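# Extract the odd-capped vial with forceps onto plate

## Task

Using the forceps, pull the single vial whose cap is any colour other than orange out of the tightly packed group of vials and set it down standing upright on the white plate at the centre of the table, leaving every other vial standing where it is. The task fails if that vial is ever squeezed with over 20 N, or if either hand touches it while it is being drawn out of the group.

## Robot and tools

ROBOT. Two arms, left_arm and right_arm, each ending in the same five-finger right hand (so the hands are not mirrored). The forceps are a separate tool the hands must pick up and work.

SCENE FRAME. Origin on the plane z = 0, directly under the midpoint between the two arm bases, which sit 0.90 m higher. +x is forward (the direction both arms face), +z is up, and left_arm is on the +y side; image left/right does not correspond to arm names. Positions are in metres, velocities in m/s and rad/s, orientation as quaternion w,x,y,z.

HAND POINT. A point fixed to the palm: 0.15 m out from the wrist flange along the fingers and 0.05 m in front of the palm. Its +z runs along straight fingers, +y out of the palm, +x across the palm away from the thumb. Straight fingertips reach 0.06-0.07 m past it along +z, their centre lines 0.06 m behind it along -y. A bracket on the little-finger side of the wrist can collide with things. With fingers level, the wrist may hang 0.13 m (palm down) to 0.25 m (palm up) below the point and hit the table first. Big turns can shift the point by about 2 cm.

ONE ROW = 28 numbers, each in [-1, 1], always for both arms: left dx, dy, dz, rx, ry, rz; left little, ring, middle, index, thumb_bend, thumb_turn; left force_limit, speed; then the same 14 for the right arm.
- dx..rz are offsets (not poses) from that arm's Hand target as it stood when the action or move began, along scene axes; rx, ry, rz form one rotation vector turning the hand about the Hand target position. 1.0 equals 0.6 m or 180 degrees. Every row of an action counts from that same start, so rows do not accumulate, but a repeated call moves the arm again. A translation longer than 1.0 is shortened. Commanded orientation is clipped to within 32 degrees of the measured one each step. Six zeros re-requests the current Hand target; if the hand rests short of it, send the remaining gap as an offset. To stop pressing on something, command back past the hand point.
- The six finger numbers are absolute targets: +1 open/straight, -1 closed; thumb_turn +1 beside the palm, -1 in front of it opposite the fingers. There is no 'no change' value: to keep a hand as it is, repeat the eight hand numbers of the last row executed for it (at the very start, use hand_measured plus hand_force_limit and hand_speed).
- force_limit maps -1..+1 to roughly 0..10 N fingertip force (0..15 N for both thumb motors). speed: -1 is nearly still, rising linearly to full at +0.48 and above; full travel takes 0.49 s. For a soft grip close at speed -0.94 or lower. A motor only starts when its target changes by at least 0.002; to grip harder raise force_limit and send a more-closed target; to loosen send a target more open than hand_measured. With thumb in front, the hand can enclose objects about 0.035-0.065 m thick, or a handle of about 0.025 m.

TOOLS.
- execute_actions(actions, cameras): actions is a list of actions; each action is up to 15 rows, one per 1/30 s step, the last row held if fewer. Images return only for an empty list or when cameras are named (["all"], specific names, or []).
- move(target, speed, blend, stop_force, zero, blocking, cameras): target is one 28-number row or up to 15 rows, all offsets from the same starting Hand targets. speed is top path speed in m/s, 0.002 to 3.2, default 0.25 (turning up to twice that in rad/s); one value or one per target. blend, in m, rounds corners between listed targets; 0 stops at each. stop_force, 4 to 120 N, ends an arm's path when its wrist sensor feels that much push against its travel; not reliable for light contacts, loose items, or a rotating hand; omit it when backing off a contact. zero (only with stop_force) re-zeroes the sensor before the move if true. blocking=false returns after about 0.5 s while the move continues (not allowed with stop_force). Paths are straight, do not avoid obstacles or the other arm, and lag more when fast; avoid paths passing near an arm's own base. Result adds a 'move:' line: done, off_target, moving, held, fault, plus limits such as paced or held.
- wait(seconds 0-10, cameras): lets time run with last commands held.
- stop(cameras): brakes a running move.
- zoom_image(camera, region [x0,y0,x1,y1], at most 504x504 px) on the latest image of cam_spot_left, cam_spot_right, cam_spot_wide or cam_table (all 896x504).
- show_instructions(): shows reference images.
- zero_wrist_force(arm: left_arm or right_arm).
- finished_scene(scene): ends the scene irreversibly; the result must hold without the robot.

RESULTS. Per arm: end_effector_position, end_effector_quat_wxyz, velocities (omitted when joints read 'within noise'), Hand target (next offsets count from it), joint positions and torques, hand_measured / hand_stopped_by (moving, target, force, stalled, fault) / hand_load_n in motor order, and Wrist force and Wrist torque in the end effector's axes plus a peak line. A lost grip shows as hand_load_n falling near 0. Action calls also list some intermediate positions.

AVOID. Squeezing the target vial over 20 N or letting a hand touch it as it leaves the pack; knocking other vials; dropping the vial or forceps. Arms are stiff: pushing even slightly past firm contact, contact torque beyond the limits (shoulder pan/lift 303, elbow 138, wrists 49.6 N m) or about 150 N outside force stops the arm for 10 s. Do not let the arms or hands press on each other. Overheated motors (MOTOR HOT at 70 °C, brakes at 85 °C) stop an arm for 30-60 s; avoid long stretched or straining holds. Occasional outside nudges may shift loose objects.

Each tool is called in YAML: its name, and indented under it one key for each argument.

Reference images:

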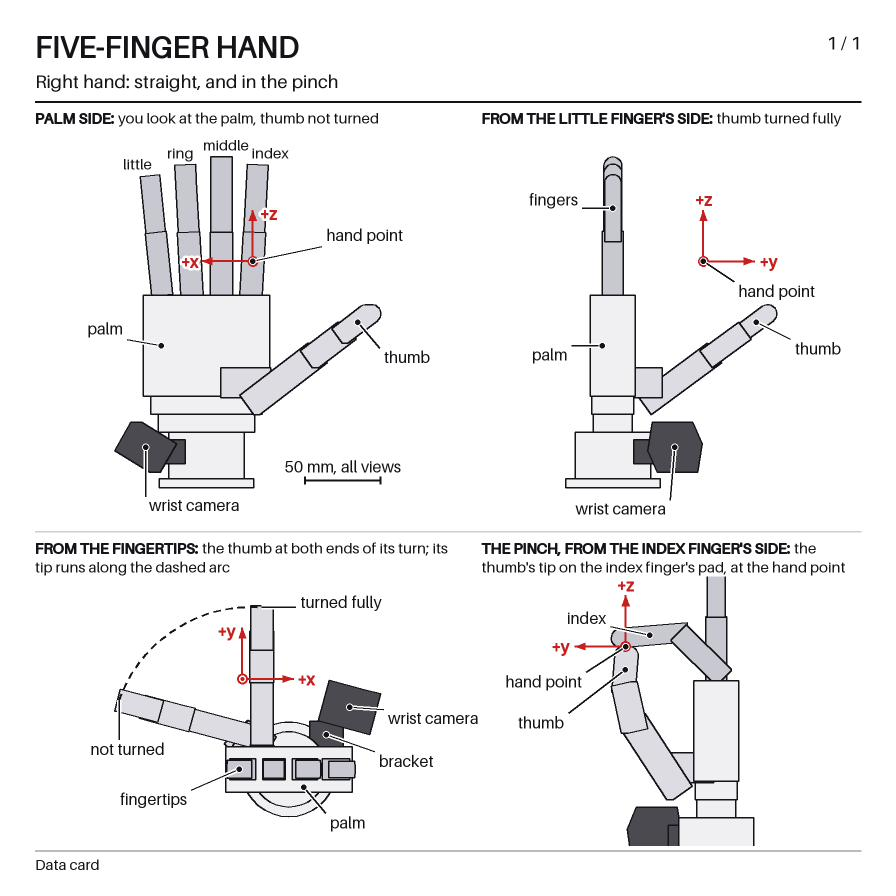

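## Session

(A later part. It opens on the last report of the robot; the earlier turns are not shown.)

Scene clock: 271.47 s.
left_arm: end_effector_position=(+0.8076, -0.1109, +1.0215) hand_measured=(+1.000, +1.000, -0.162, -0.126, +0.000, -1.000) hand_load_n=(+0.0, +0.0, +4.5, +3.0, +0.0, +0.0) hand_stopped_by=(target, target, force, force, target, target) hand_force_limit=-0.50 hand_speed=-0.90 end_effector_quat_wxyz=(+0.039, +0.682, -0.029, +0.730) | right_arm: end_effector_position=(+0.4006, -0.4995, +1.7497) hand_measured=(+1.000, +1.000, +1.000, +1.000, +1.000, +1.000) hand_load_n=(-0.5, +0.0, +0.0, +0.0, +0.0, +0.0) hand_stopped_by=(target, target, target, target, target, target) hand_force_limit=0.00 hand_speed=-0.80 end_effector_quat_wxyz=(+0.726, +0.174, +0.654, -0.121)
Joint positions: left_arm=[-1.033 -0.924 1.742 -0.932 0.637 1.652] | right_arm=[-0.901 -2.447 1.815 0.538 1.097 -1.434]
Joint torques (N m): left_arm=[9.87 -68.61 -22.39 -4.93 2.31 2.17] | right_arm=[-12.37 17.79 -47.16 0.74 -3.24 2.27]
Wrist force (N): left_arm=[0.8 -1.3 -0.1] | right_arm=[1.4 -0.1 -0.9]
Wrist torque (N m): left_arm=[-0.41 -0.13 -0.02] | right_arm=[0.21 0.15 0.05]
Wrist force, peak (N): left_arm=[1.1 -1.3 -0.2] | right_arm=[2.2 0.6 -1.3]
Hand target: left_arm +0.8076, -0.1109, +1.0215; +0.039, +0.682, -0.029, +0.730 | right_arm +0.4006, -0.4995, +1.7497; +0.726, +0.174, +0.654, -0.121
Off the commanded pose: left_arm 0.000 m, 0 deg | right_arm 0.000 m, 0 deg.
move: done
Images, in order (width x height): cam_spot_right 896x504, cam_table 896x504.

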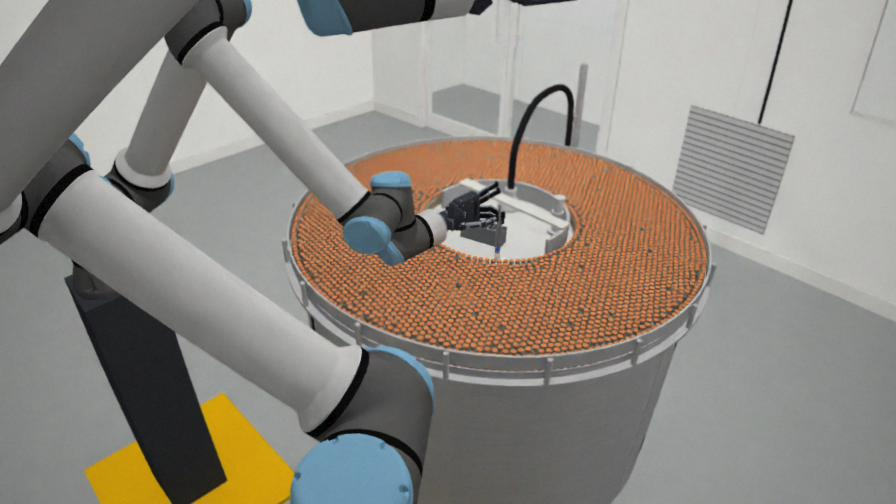

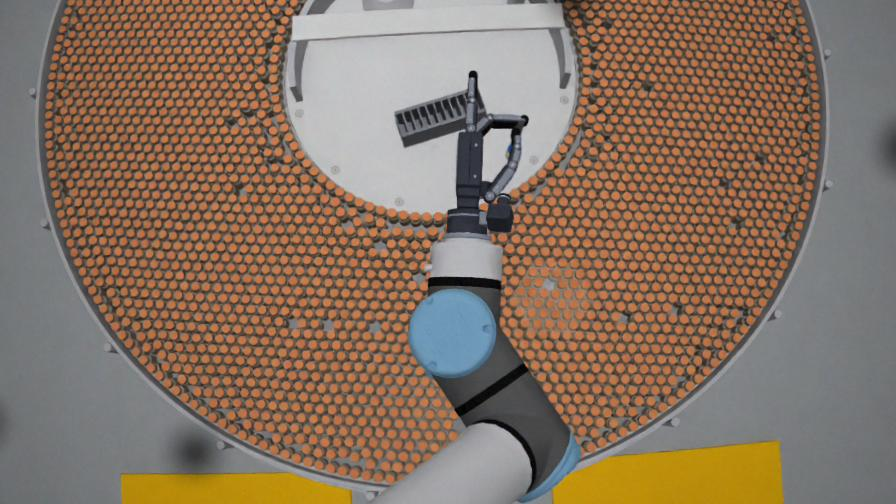

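move:
  target: [0,0,-0.0033,0,0,0,1,1,-0.175,-0.135,0,-1,-0.5,-0.9,0,0,0,0,0,0,1,1,1,1,1,1,0,-0.8]
  speed: 0.01
  cameras: ["cam_table","cam_spot_right"]

zoom_image:
  camera: "cam_table"
  region: [490, 125, 530, 165]

zoom_image:
  camera: "cam_spot_right"
  region: [480, 205, 520, 265]

Scene clock: 277.50 s.
left_arm: end_effector_position=(+0.8076, -0.1109, +1.0196) hand_measured=(+1.000, +1.000, -0.162, -0.126, +0.000, -1.000) hand_load_n=(+0.0, +0.0, +4.5, +3.0, +0.5, +0.0) hand_stopped_by=(target, target, force, force, target, target) hand_force_limit=-0.50 hand_speed=-0.90 end_effector_quat_wxyz=(+0.039, +0.682, -0.029, +0.730) | right_arm: end_effector_position=(+0.4006, -0.4995, +1.7497) hand_measured=(+1.000, +1.000, +1.000, +1.000, +1.000, +1.000) hand_load_n=(+0.0, +0.0, +0.0, +0.0, +0.0, +0.0) hand_stopped_by=(target, target, target, target, target, target) hand_force_limit=0.00 hand_speed=-0.80 end_effector_quat_wxyz=(+0.726, +0.174, +0.654, -0.121)
Joint positions: left_arm=[-1.033 -0.922 1.742 -0.935 0.637 1.652] | right_arm=[-0.901 -2.447 1.815 0.538 1.097 -1.434]
Joint torques (N m): left_arm=[9.12 -71.11 -22.72 -5.18 2.28 3.02] | right_arm=[-8.33 17.57 -47.28 0.76 -3.11 2.31]
Wrist force (N): left_arm=[1.2 -1.1 -0.5] | right_arm=[1.2 0.4 -0.9]
Wrist torque (N m): left_arm=[-0.35 -0.16 0.00] | right_arm=[0.29 0.17 0.06]
Wrist force, peak (N): left_arm=[1.2 -1.4 -0.2] | right_arm=[1.7 0.3 -1.8]
Hand target: left_arm +0.8076, -0.1109, +1.0195; +0.039, +0.682, -0.029, +0.730 | right_arm +0.4006, -0.4995, +1.7497; +0.726, +0.174, +0.654, -0.121
Off the commanded pose: left_arm 0.000 m, 0 deg | right_arm 0.000 m, 0 deg.
move: done
Images, in order (width x height): cam_spot_right 896x504, cam_table 896x504.

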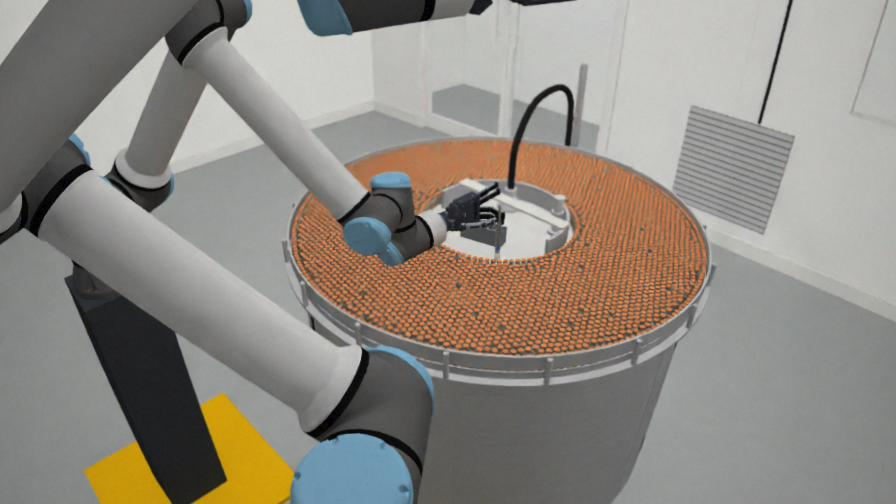

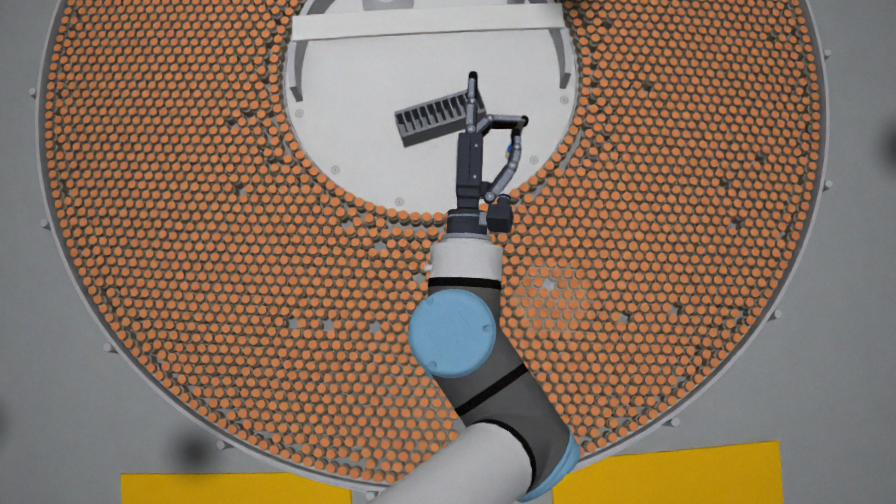

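Scaled by 12.600.

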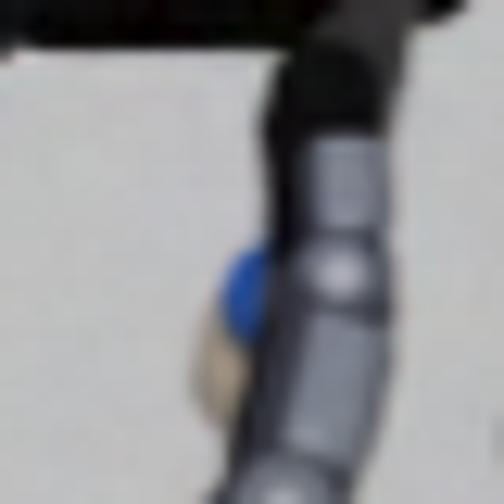

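Scaled by 8.400.

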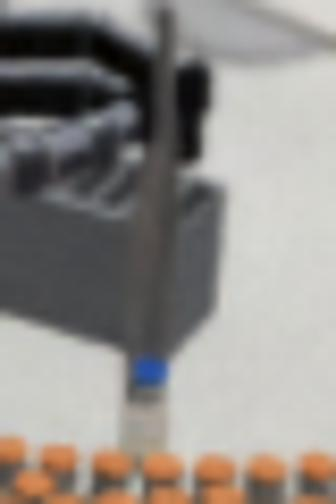

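move:
  target: [0,0,0,0,0,0,1,1,-0.146,-0.098,0,-1,-0.5,-0.9,0,0,0,0,0,0,1,1,1,1,1,1,0,-0.8]
  cameras: ["cam_table","cam_spot_right"]

zoom_image:
  camera: "cam_table"
  region: [490, 125, 530, 165]

zoom_image:
  camera: "cam_spot_right"
  region: [480, 205, 520, 265]

Scene clock: 282.40 s.
left_arm: end_effector_position=(+0.8076, -0.1109, +1.0195) hand_measured=(+1.000, +1.000, -0.146, -0.098, +0.000, -1.000) hand_load_n=(+0.0, +0.0, +0.5, +0.5, +0.0, +0.5) hand_stopped_by=(target, target, target, target, target, target) hand_force_limit=-0.50 hand_speed=-0.90 end_effector_quat_wxyz=(+0.039, +0.682, -0.029, +0.730) | right_arm: end_effector_position=(+0.4006, -0.4995, +1.7497) hand_measured=(+1.000, +1.000, +1.000, +1.000, +1.000, +1.000) hand_load_n=(+0.0, +0.0, +0.0, +0.0, +0.0, +0.0) hand_stopped_by=(target, target, target, target, target, target) hand_force_limit=0.00 hand_speed=-0.80 end_effector_quat_wxyz=(+0.726, +0.174, +0.654, -0.121)
Joint positions: left_arm=[-1.033 -0.922 1.743 -0.935 0.637 1.652] | right_arm=[-0.901 -2.447 1.815 0.538 1.097 -1.434]
Joint torques (N m): left_arm=[8.7 -71.85 -22.2 -5.12 2.42 2.49] | right_arm=[-13.11 22.36 -46.86 1.06 -3.04 1.92]
Wrist force (N): left_arm=[1.2 -1.0 -0.4] | right_arm=[1.5 0.1 -1.3]
Wrist torque (N m): left_arm=[-0.34 -0.20 0.02] | right_arm=[0.28 0.14 0.07]
Wrist force, peak (N): left_arm=[1.5 -1.1 -0.3] | right_arm=[1.8 0.2 -1.8]
Hand target: left_arm +0.8076, -0.1109, +1.0195; +0.039, +0.682, -0.029, +0.730 | right_arm +0.4006, -0.4995, +1.7497; +0.726, +0.174, +0.654, -0.121
Off the commanded pose: left_arm 0.000 m, 0 deg | right_arm 0.000 m, 0 deg.
move: done
Images, in order (width x height): cam_spot_right 896x504, cam_table 896x504.

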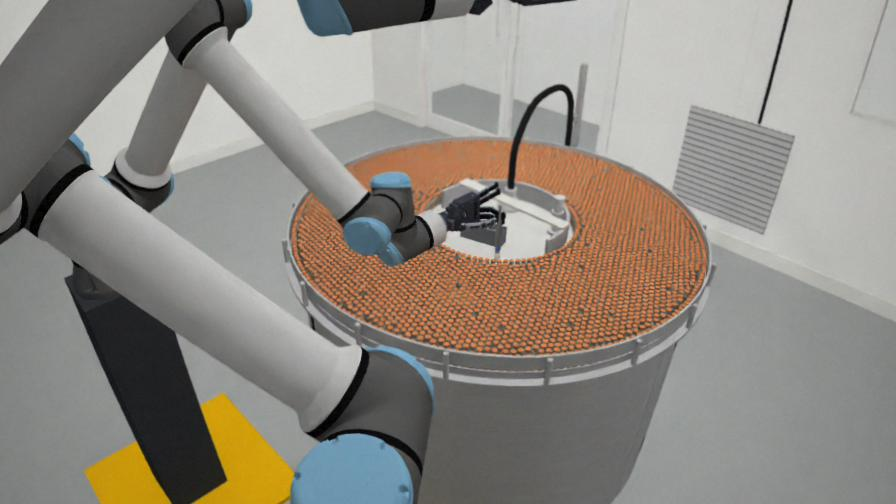

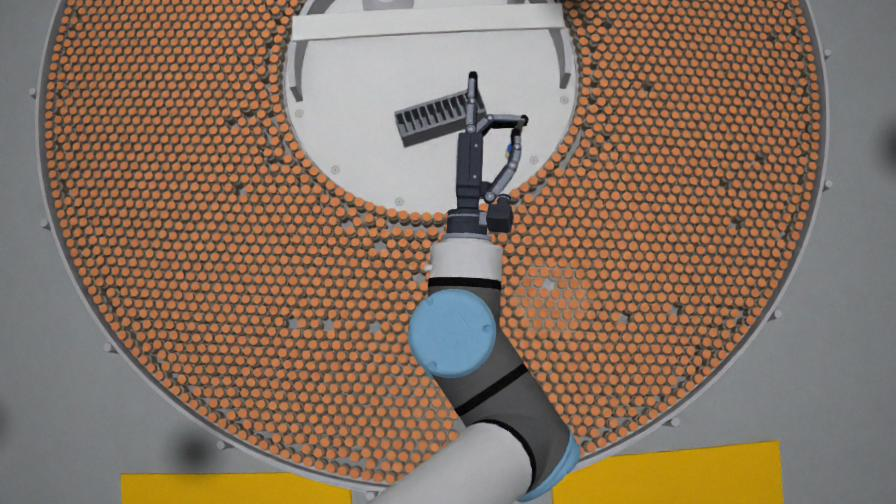

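Scaled by 12.600.

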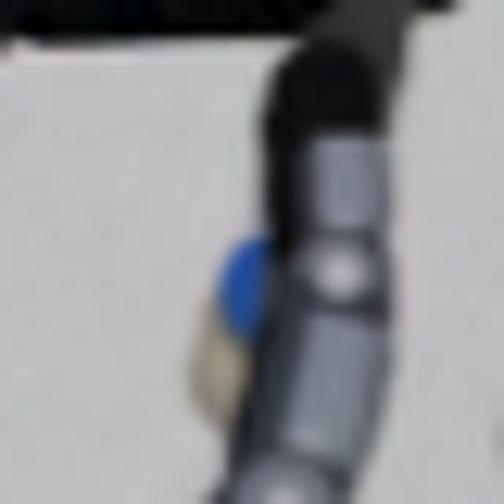

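Scaled by 8.400.

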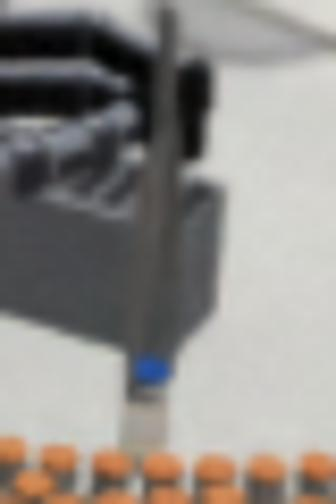

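move:
  target:
    - [-0.003,0.0003,0,0,0,0,1,1,-0.146,-0.098,0,-1,-0.5,-0.9,0,0,0,0,0,0,1,1,1,1,1,1,0,-0.8]
    - [-0.003,0.0003,0.04,0,0,0,1,1,-0.146,-0.098,0,-1,-0.5,-0.9,0,0,0,0,0,0,1,1,1,1,1,1,0,-0.8]
  speed: 0.02
  cameras: ["cam_table","cam_spot_right"]

zoom_image:
  camera: "cam_table"
  region: [490, 125, 530, 165]

zoom_image:
  camera: "cam_spot_right"
  region: [480, 205, 520, 265]

Scene clock: 289.83 s.
left_arm: end_effector_position=(+0.8058, -0.1107, +1.0433) hand_measured=(+1.000, +1.000, -0.146, -0.098, +0.000, -1.000) hand_load_n=(+0.0, +0.0, +0.5, +0.0, +0.0, +0.5) hand_stopped_by=(target, target, target, target, target, target) hand_force_limit=-0.50 hand_speed=-0.90 end_effector_quat_wxyz=(+0.039, +0.682, -0.029, +0.730) | right_arm: end_effector_position=(+0.4006, -0.4995, +1.7497) hand_measured=(+1.000, +1.000, +1.000, +1.000, +1.000, +1.000) hand_load_n=(+0.0, +0.0, +0.0, +0.0, +0.0, +0.0) hand_stopped_by=(target, target, target, target, target, target) hand_force_limit=0.00 hand_speed=-0.80 end_effector_quat_wxyz=(+0.726, +0.174, +0.654, -0.121)
Joint positions: left_arm=[-1.035 -0.952 1.74 -0.903 0.635 1.653] | right_arm=[-0.901 -2.447 1.815 0.538 1.097 -1.434]
Joint torques (N m): left_arm=[-12.73 -94.32 -35.79 2.3 -2 2.42] | right_arm=[-9.66 16.61 -47.26 0.79 -3.02 2.12]
Wrist force (N): left_arm=[0.7 -1.0 -0.3] | right_arm=[1.5 -0.1 -1.4]
Wrist torque (N m): left_arm=[-0.33 -0.12 -0.06] | right_arm=[0.23 0.14 0.06]
Wrist force, peak (N): left_arm=[1.1 -1.3 -0.6] | right_arm=[1.9 -0.1 -1.8]
Hand target: left_arm +0.8058, -0.1107, +1.0435; +0.039, +0.682, -0.029, +0.730 | right_arm +0.4006, -0.4995, +1.7497; +0.726, +0.174, +0.654, -0.121
Off the commanded pose: left_arm 0.000 m, 0 deg | right_arm 0.000 m, 0 deg.
move: done
Images, in order (width x height): cam_spot_right 896x504, cam_table 896x504.

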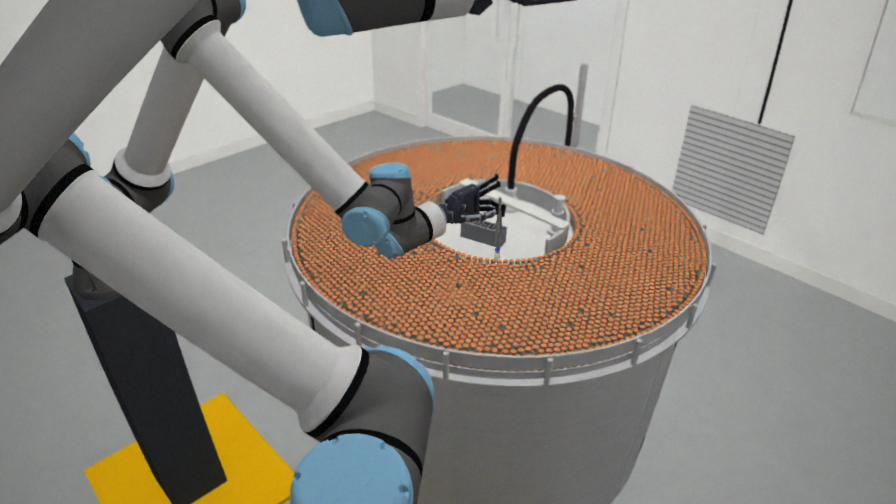

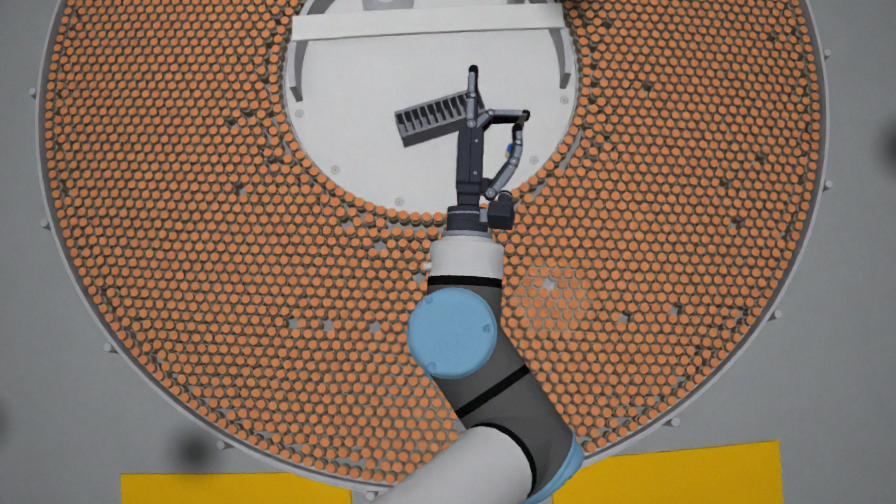

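Scaled by 12.600.

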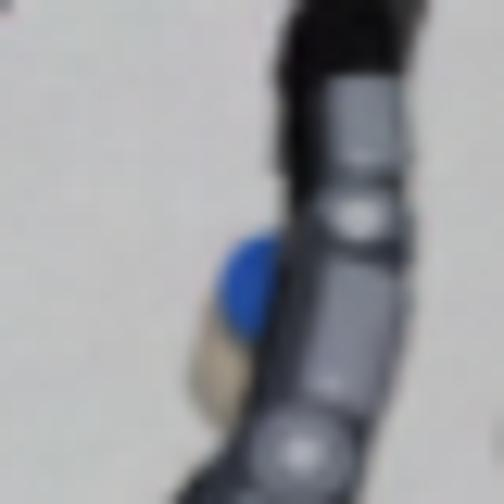

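Scaled by 8.400.

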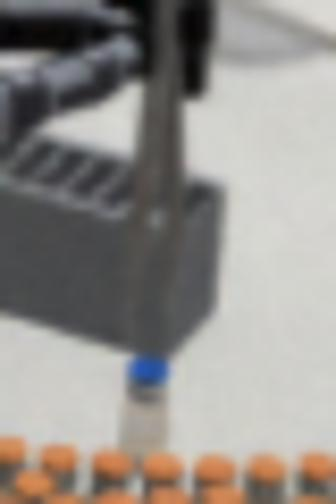

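move:
  target:
    - [0,0,0.0942,0,0,0,1,1,-0.146,-0.098,0,-1,-0.5,-0.9,0,0,0,0,0,0,1,1,1,1,1,1,0,-0.8]
    - [-0.09,0.1,0.0942,-0.0046,0.0217,0.0861,1,1,-0.146,-0.098,0,-1,-0.5,-0.9,0,0,0,0,0,0,1,1,1,1,1,1,0,-0.8]
  speed: [0.08,0.15]
  blend: [0.005,0]
  cameras: ["cam_table","cam_spot_right"]

zoom_image:
  camera: "cam_table"
  region: [385, 75, 525, 175]

zoom_image:
  camera: "cam_spot_right"
  region: [445, 170, 525, 270]

Scene clock: 302.10 s.
left_arm: end_effector_position=(+0.7518, -0.0507, +1.1001) hand_measured=(+1.000, +1.000, -0.146, -0.098, +0.000, -1.000) hand_load_n=(+0.0, +0.0, +0.5, +0.5, +0.0, +0.5) hand_stopped_by=(target, target, target, target, target, target) hand_force_limit=-0.50 hand_speed=-0.90 end_effector_quat_wxyz=(-0.054, +0.704, +0.070, +0.705) | right_arm: end_effector_position=(+0.4006, -0.4995, +1.7497) hand_measured=(+1.000, +1.000, +1.000, +1.000, +1.000, +1.000) hand_load_n=(+0.0, +0.0, +0.0, +0.0, +0.0, +0.0) hand_stopped_by=(target, target, target, target, target, target) hand_force_limit=0.00 hand_speed=-0.80 end_effector_quat_wxyz=(+0.726, +0.174, +0.654, -0.121)
Joint positions: left_arm=[-1.12 -1.062 1.757 -0.693 0.276 1.547] | right_arm=[-0.901 -2.447 1.815 0.538 1.097 -1.434]
Joint torques (N m): left_arm=[-14.5 -61.82 -38.45 4.16 -1.93 -3.9] | right_arm=[-9.31 16.43 -46.14 0.31 -2.91 2.51]
Wrist force (N): left_arm=[1.2 -0.8 -0.1] | right_arm=[1.6 -0.1 -1.5]
Wrist torque (N m): left_arm=[-0.30 -0.22 0.04] | right_arm=[0.25 0.12 0.07]
Wrist force, peak (N): left_arm=[1.4 -1.3 0.3] | right_arm=[2.0 0.6 -1.7]
Hand target: left_arm +0.7518, -0.0507, +1.1000; -0.054, +0.704, +0.070, +0.705 | right_arm +0.4006, -0.4995, +1.7497; +0.726, +0.174, +0.654, -0.121
Off the commanded pose: left_arm 0.000 m, 0 deg | right_arm 0.000 m, 0 deg.
move: done
Images, in order (width x height): cam_spot_right 896x504, cam_table 896x504.

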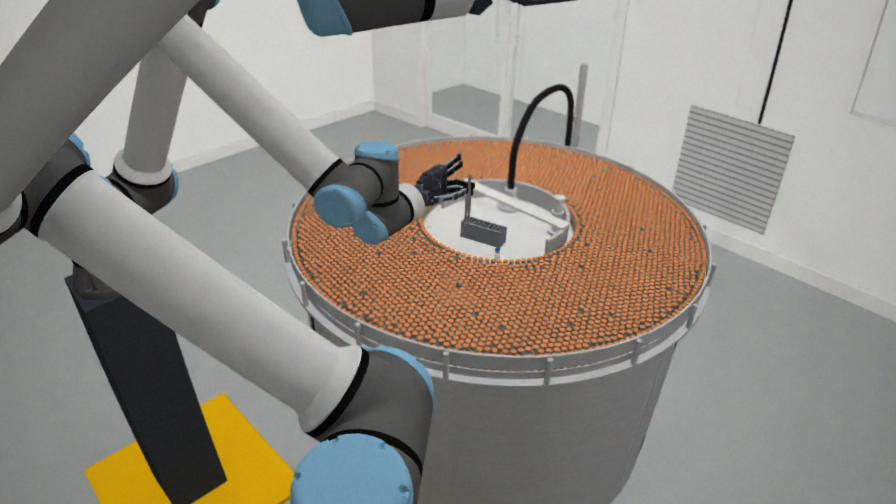

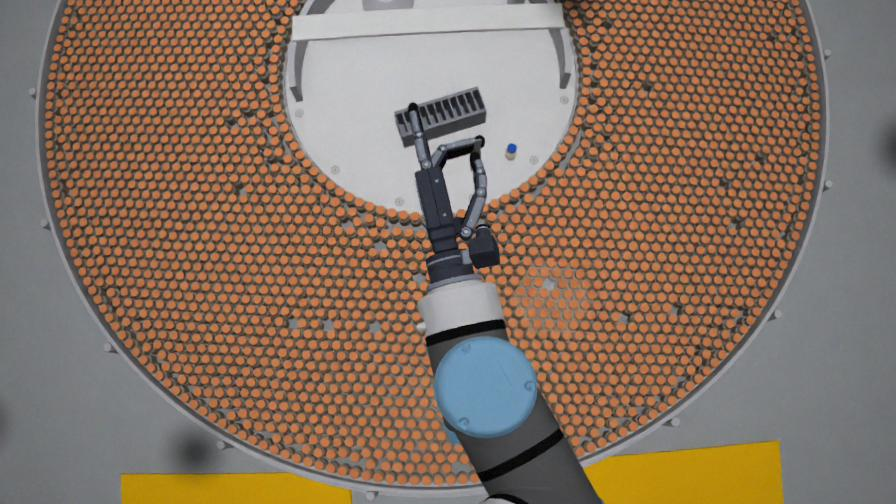

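Scaled by 3.600.

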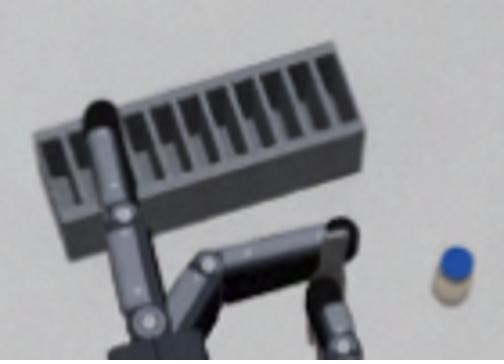

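Scaled by 5.040.

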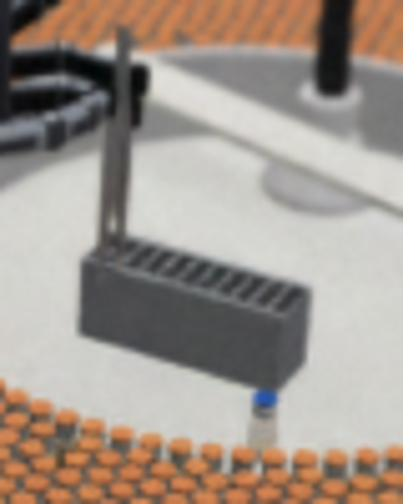

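move:
  target:
    - [0.181,0.0605,0,0.0071,0.0012,0.0108,1,1,-0.146,-0.098,0,-1,-0.5,-0.9,0,0,0,0,0,0,1,1,1,1,1,1,0,-0.8]
    - [0.181,0.0605,-0.075,0.0071,0.0012,0.0108,1,1,-0.146,-0.098,0,-1,-0.5,-0.9,0,0,0,0,0,0,1,1,1,1,1,1,0,-0.8]
  speed: [0.12,0.06]
  cameras: ["cam_table","cam_spot_right"]

zoom_image:
  camera: "cam_spot_right"
  region: [455,180, 510, 250]

zoom_image:
  camera: "cam_table"
  region: [400, 50, 500, 150]

Scene clock: 329.10 s.
left_arm: end_effector_position=(+0.8604, -0.0144, +1.0552) hand_measured=(+1.000, +1.000, -0.146, -0.098, +0.000, -1.000) hand_load_n=(+0.0, +0.0, +0.5, +0.5, +0.0, +0.5) hand_stopped_by=(target, target, target, target, target, target) hand_force_limit=-0.50 hand_speed=-0.90 end_effector_quat_wxyz=(-0.074, +0.703, +0.074, +0.703) | right_arm: end_effector_position=(+0.4006, -0.4995, +1.7497) hand_measured=(+1.000, +1.000, +1.000, +1.000, +1.000, +1.000) hand_load_n=(+0.0, +0.0, +0.0, +0.0, +0.0, +0.0) hand_stopped_by=(target, target, target, target, target, target) hand_force_limit=0.00 hand_speed=-0.80 end_effector_quat_wxyz=(+0.726, +0.174, +0.654, -0.121)
Joint positions: left_arm=[-0.979 -0.946 1.653 -0.707 0.382 1.571] | right_arm=[-0.901 -2.447 1.815 0.538 1.097 -1.434]
Joint torques (N m): left_arm=[12.14 -69.19 -24.94 -4.15 2.17 4.13] | right_arm=[-9.45 17.64 -46.22 0.89 -2.91 2.34]
Wrist force (N): left_arm=[0.7 -1.1 0.4] | right_arm=[0.9 0.5 -1.5]
Wrist torque (N m): left_arm=[-0.37 -0.14 -0.16] | right_arm=[0.33 0.23 0.05]
Wrist force, peak (N): left_arm=[1.8 -0.5 0.5] | right_arm=[1.9 0.2 -1.6]
Hand target: left_arm +0.8604, -0.0144, +1.0550; -0.074, +0.703, +0.074, +0.703 | right_arm +0.4006, -0.4995, +1.7497; +0.726, +0.174, +0.654, -0.121
Off the commanded pose: left_arm 0.000 m, 0 deg | right_arm 0.000 m, 0 deg.
move: done
Images, in order (width x height): cam_spot_right 896x504, cam_table 896x504.

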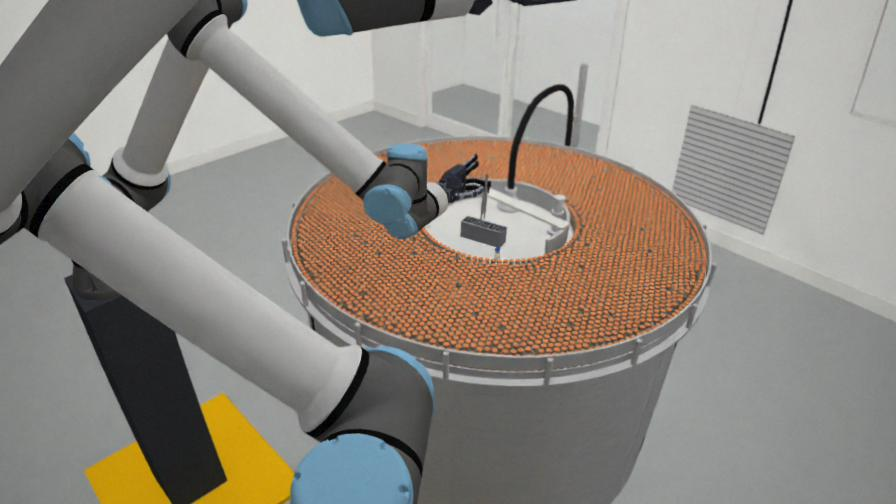

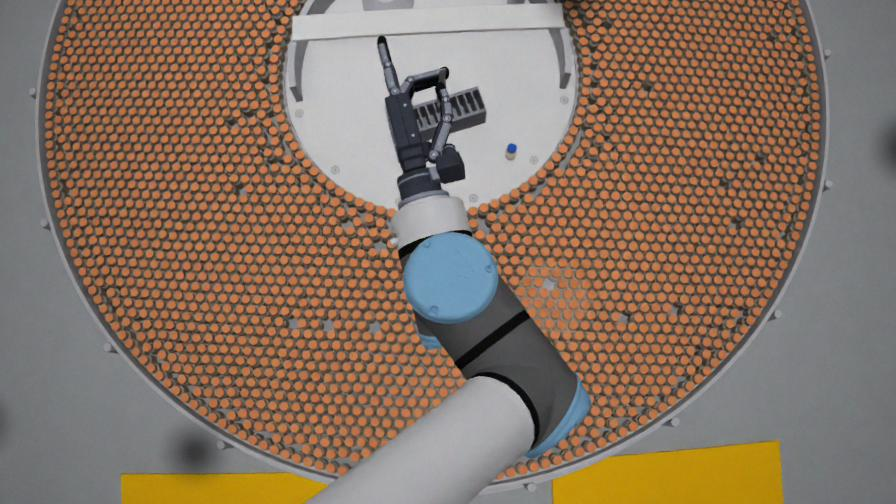

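Scaled by 7.200.

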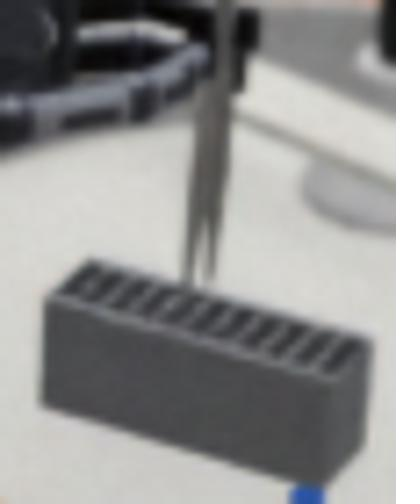

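Scaled by 5.040.

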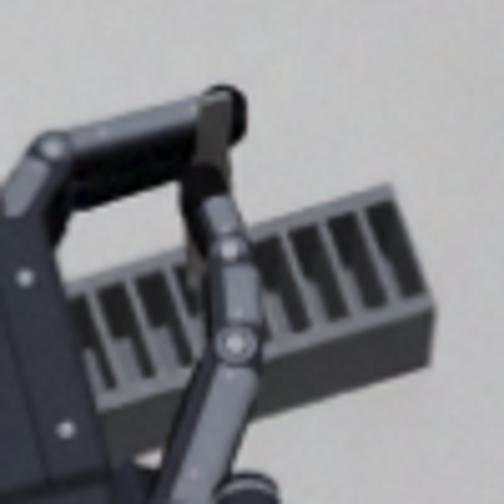

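zoom_image:
  camera: "cam_spot_right"
  region: [468, 205, 500, 235]

zoom_image:
  camera: "cam_table"
  region: [425, 90, 455, 125]

Scaled by 15.750.

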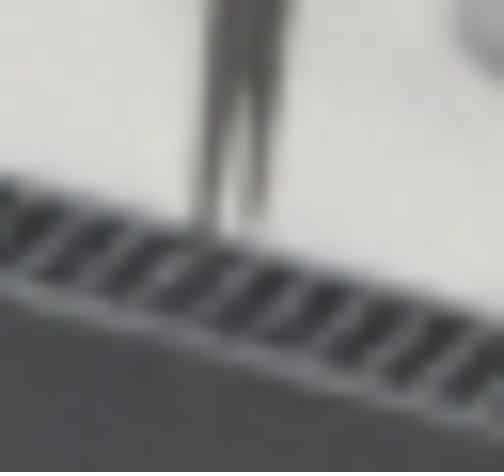

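Scaled by 14.400.

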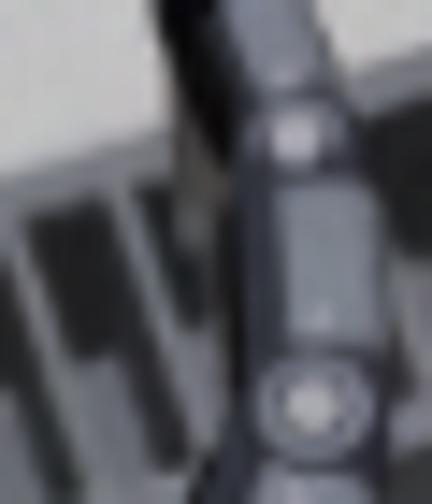

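move:
  target: [0,0,-0.0933,0,0,0,1,1,-0.146,-0.098,0,-1,-0.5,-0.9,0,0,0,0,0,0,1,1,1,1,1,1,0,-0.8]
  speed: 0.025
  stop_force: 4
  cameras: ["cam_table","cam_spot_right"]

zoom_image:
  camera: "cam_spot_right"
  region: [455,180, 510, 250]

zoom_image:
  camera: "cam_table"
  region: [400, 50, 500, 150]

Scene clock: 351.83 s.
left_arm: end_effector_position=(+0.8604, -0.0144, +1.0417) hand_measured=(+1.000, +1.000, -0.146, -0.098, +0.000, -1.000) hand_load_n=(+0.0, +0.0, +1.0, +0.5, +0.5, -2.0) hand_stopped_by=(target, target, target, target, target, target) hand_force_limit=-0.50 hand_speed=-0.90 end_effector_quat_wxyz=(-0.074, +0.703, +0.074, +0.703) | right_arm: end_effector_position=(+0.4006, -0.4995, +1.7497) hand_measured=(+1.000, +1.000, +1.000, +1.000, +1.000, +1.000) hand_load_n=(+0.0, +0.0, +0.0, +0.0, +0.0, +0.0) hand_stopped_by=(target, target, target, target, target, target) hand_force_limit=0.00 hand_speed=-0.80 end_effector_quat_wxyz=(+0.726, +0.174, +0.654, -0.121)
Joint positions: left_arm=[-0.979 -0.931 1.658 -0.726 0.382 1.571] | right_arm=[-0.901 -2.447 1.815 0.538 1.097 -1.434]
Joint torques (N m): left_arm=[7.79 -93.84 -35.16 4.24 1.97 -1.63] | right_arm=[-10.43 15.63 -46.47 0.61 -3.6 2.44]
Wrist force (N): left_arm=[3.9 -0.7 0.2] | right_arm=[1.4 0.5 -1.4]
Wrist torque (N m): left_arm=[-0.31 -0.23 -0.14] | right_arm=[0.32 0.15 0.07]
Wrist force, peak (N): left_arm=[8.0 -0.5 0.6] | right_arm=[1.8 0.2 -1.8]
Hand target: left_arm +0.8604, -0.0144, +1.0417; -0.074, +0.703, +0.074, +0.703 (not the last commanded pose) | right_arm +0.4006, -0.4995, +1.7497; +0.726, +0.174, +0.654, -0.121
Off the commanded pose: left_arm 0.043 m, 0 deg | right_arm 0.000 m, 0 deg.
move: contact (left_arm)
Images, in order (width x height): cam_spot_right 896x504, cam_table 896x504.

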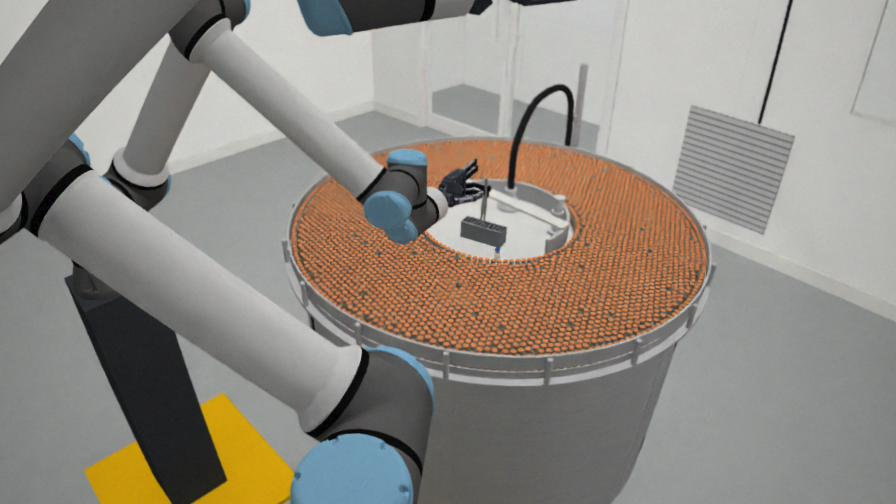

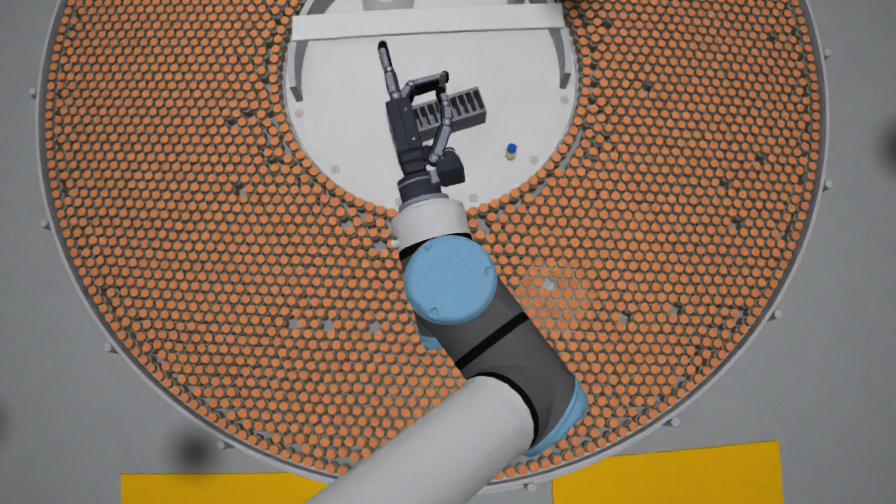

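Scaled by 7.200.

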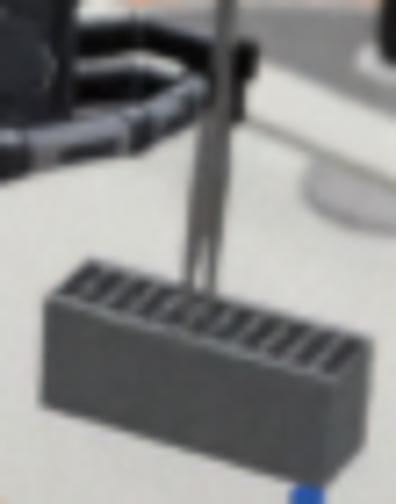

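Scaled by 5.040.

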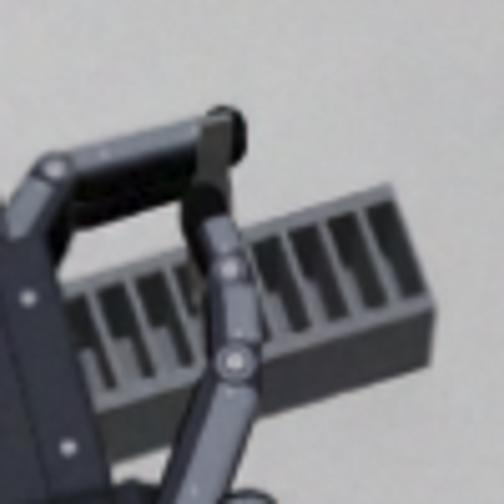

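zoom_image:
  camera: "cam_spot_right"
  region: [470, 208, 500, 238]

zoom_image:
  camera: "cam_table"
  region: [425, 92, 450, 120]

Scaled by 16.800.

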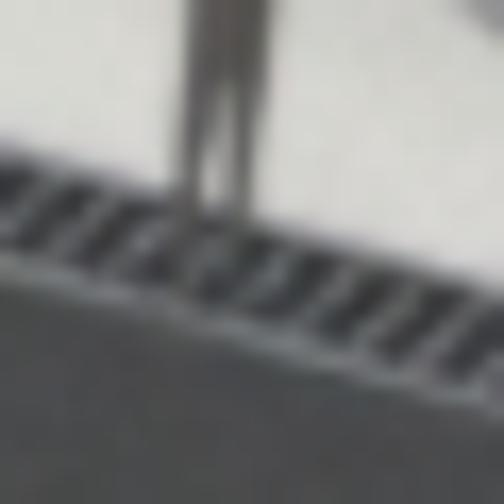

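Scaled by 18.000.

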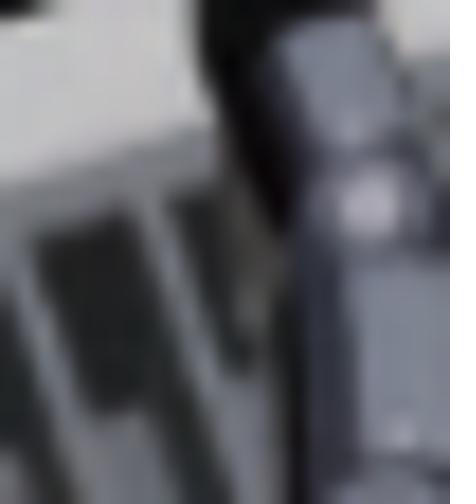

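move:
  target:
    - [0,0,0.01,0,0,0,1,1,-0.146,-0.098,0,-1,-0.5,-0.9,0,0,0,0,0,0,1,1,1,1,1,1,0,-0.8]
    - [-0.0105,-0.0026,0.01,0,0,0,1,1,-0.146,-0.098,0,-1,-0.5,-0.9,0,0,0,0,0,0,1,1,1,1,1,1,0,-0.8]
  speed: 0.05

move:
  target: [0,0,-0.08,0,0,0,1,1,-0.146,-0.098,0,-1,-0.5,-0.9,0,0,0,0,0,0,1,1,1,1,1,1,0,-0.8]
  speed: 0.025
  stop_force: 4
  cameras: ["cam_table","cam_spot_right"]

zoom_image:
  camera: "cam_spot_right"
  region: [455,180, 510, 250]

zoom_image:
  camera: "cam_table"
  region: [400, 50, 500, 150]

Scene clock: 393.93 s.
left_arm: end_effector_position=(+0.8543, -0.0159, +1.0477) hand_measured=(+1.000, +1.000, -0.146, -0.098, +0.000, -1.000) hand_load_n=(+0.0, +0.0, +0.5, +0.5, +0.5, +0.0) hand_stopped_by=(target, target, target, target, target, target) hand_force_limit=-0.50 hand_speed=-0.90 end_effector_quat_wxyz=(-0.074, +0.703, +0.074, +0.703) | right_arm: end_effector_position=(+0.4006, -0.4995, +1.7497) hand_measured=(+1.000, +1.000, +1.000, +1.000, +1.000, +1.000) hand_load_n=(+0.5, +0.5, +0.0, +0.0, +0.0, +0.0) hand_stopped_by=(target, target, target, target, target, target) hand_force_limit=0.00 hand_speed=-0.80 end_effector_quat_wxyz=(+0.726, +0.174, +0.654, -0.121)
Joint positions: left_arm=[-0.987 -0.942 1.664 -0.721 0.375 1.571] | right_arm=[-0.901 -2.447 1.815 0.538 1.097 -1.434]
Joint torques (N m): left_arm=[-15.21 -99.21 -22.88 -3.89 -1.74 -3.15] | right_arm=[-7.6 15.93 -46.52 0.47 -3.3 2.11]
Wrist force (N): left_arm=[0.8 -0.7 0.4] | right_arm=[1.8 0.3 -1.4]
Wrist torque (N m): left_arm=[-0.33 -0.14 -0.18] | right_arm=[0.30 0.08 0.09]
Wrist force, peak (N): left_arm=[4.1 -1.1 0.4] | right_arm=[1.8 0.4 -1.7]
Hand target: left_arm +0.8541, -0.0160, +1.0477; -0.074, +0.703, +0.074, +0.703 | right_arm +0.4006, -0.4995, +1.7497; +0.726, +0.174, +0.654, -0.121
Off the commanded pose: left_arm 0.000 m, 0 deg | right_arm 0.000 m, 0 deg.
move: done

Scene clock: 396.90 s.
left_arm: end_effector_position=(+0.8541, -0.0160, +0.9997) hand_measured=(+1.000, +1.000, -0.146, -0.098, +0.000, -1.000) hand_load_n=(+0.0, -0.5, +1.0, +0.5, +0.5, +0.0) hand_stopped_by=(target, target, target, target, target, target) hand_force_limit=-0.50 hand_speed=-0.90 end_effector_quat_wxyz=(-0.074, +0.703, +0.074, +0.703) | right_arm: end_effector_position=(+0.4006, -0.4995, +1.7497) hand_measured=(+1.000, +1.000, +1.000, +1.000, +1.000, +1.000) hand_load_n=(+0.0, +0.0, +0.0, +0.0, +0.0, +0.0) hand_stopped_by=(target, target, target, target, target, target) hand_force_limit=0.00 hand_speed=-0.80 end_effector_quat_wxyz=(+0.726, +0.174, +0.654, -0.121)
Joint positions: left_arm=[-0.987 -0.888 1.677 -0.788 0.374 1.571] | right_arm=[-0.901 -2.447 1.815 0.538 1.097 -1.434]
Joint torques (N m): left_arm=[-9.45 -70.58 -22.12 -4.3 -1.16 3.29] | right_arm=[-9.53 18.27 -46.58 0.54 -2.71 2.29]
Wrist force (N): left_arm=[1.3 -1.0 0.4] | right_arm=[1.3 0.5 -0.7]
Wrist torque (N m): left_arm=[-0.43 -0.28 -0.16] | right_arm=[0.29 0.15 0.06]
Wrist force, peak (N): left_arm=[1.4 -1.1 0.2] | right_arm=[2.0 0.8 -1.6]
Hand target: left_arm +0.8541, -0.0160, +0.9997; -0.074, +0.703, +0.074, +0.703 | right_arm +0.4006, -0.4995, +1.7497; +0.726, +0.174, +0.654, -0.121
Off the commanded pose: left_arm 0.000 m, 0 deg | right_arm 0.000 m, 0 deg.
move: done
Images, in order (width x height): cam_spot_right 896x504, cam_table 896x504.

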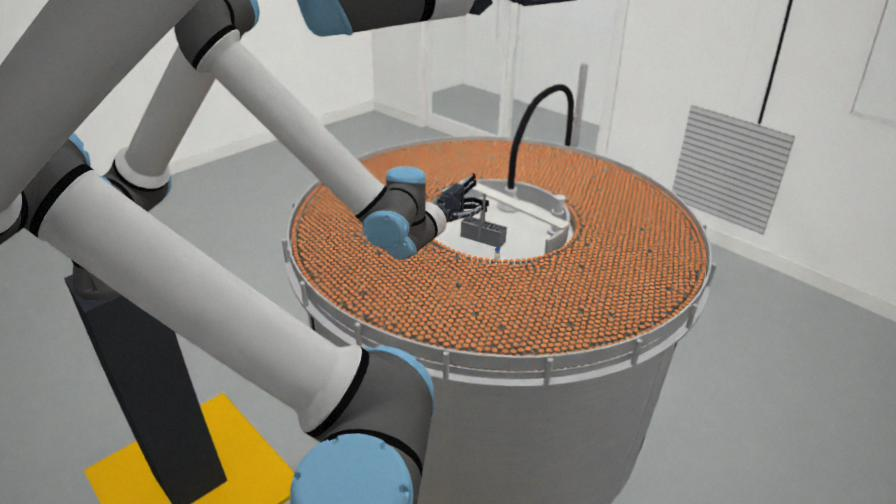

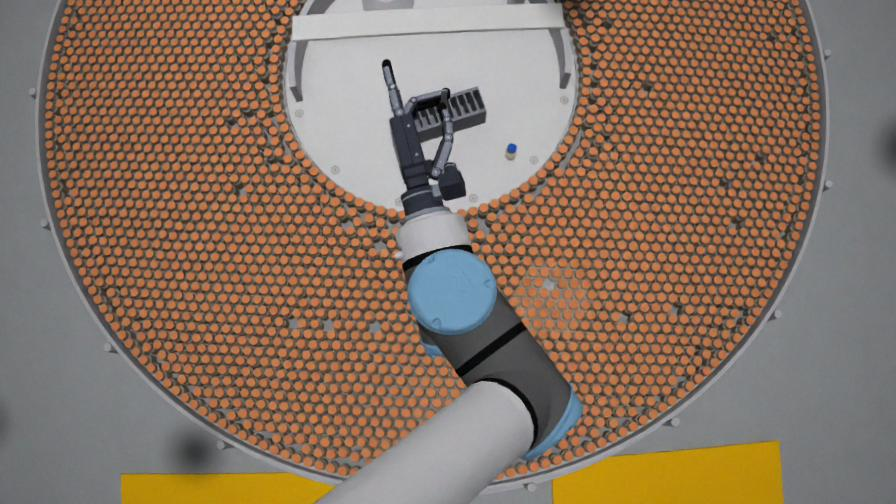

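Scaled by 7.200.

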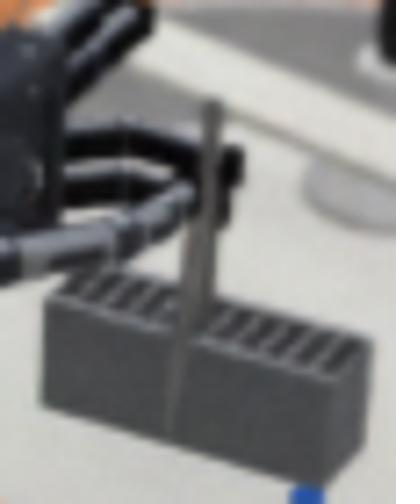

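Scaled by 5.040.

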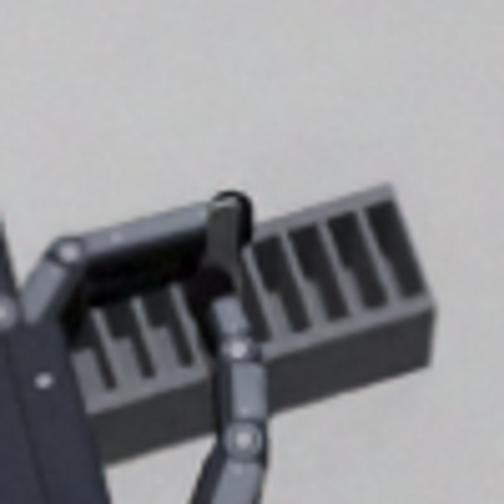

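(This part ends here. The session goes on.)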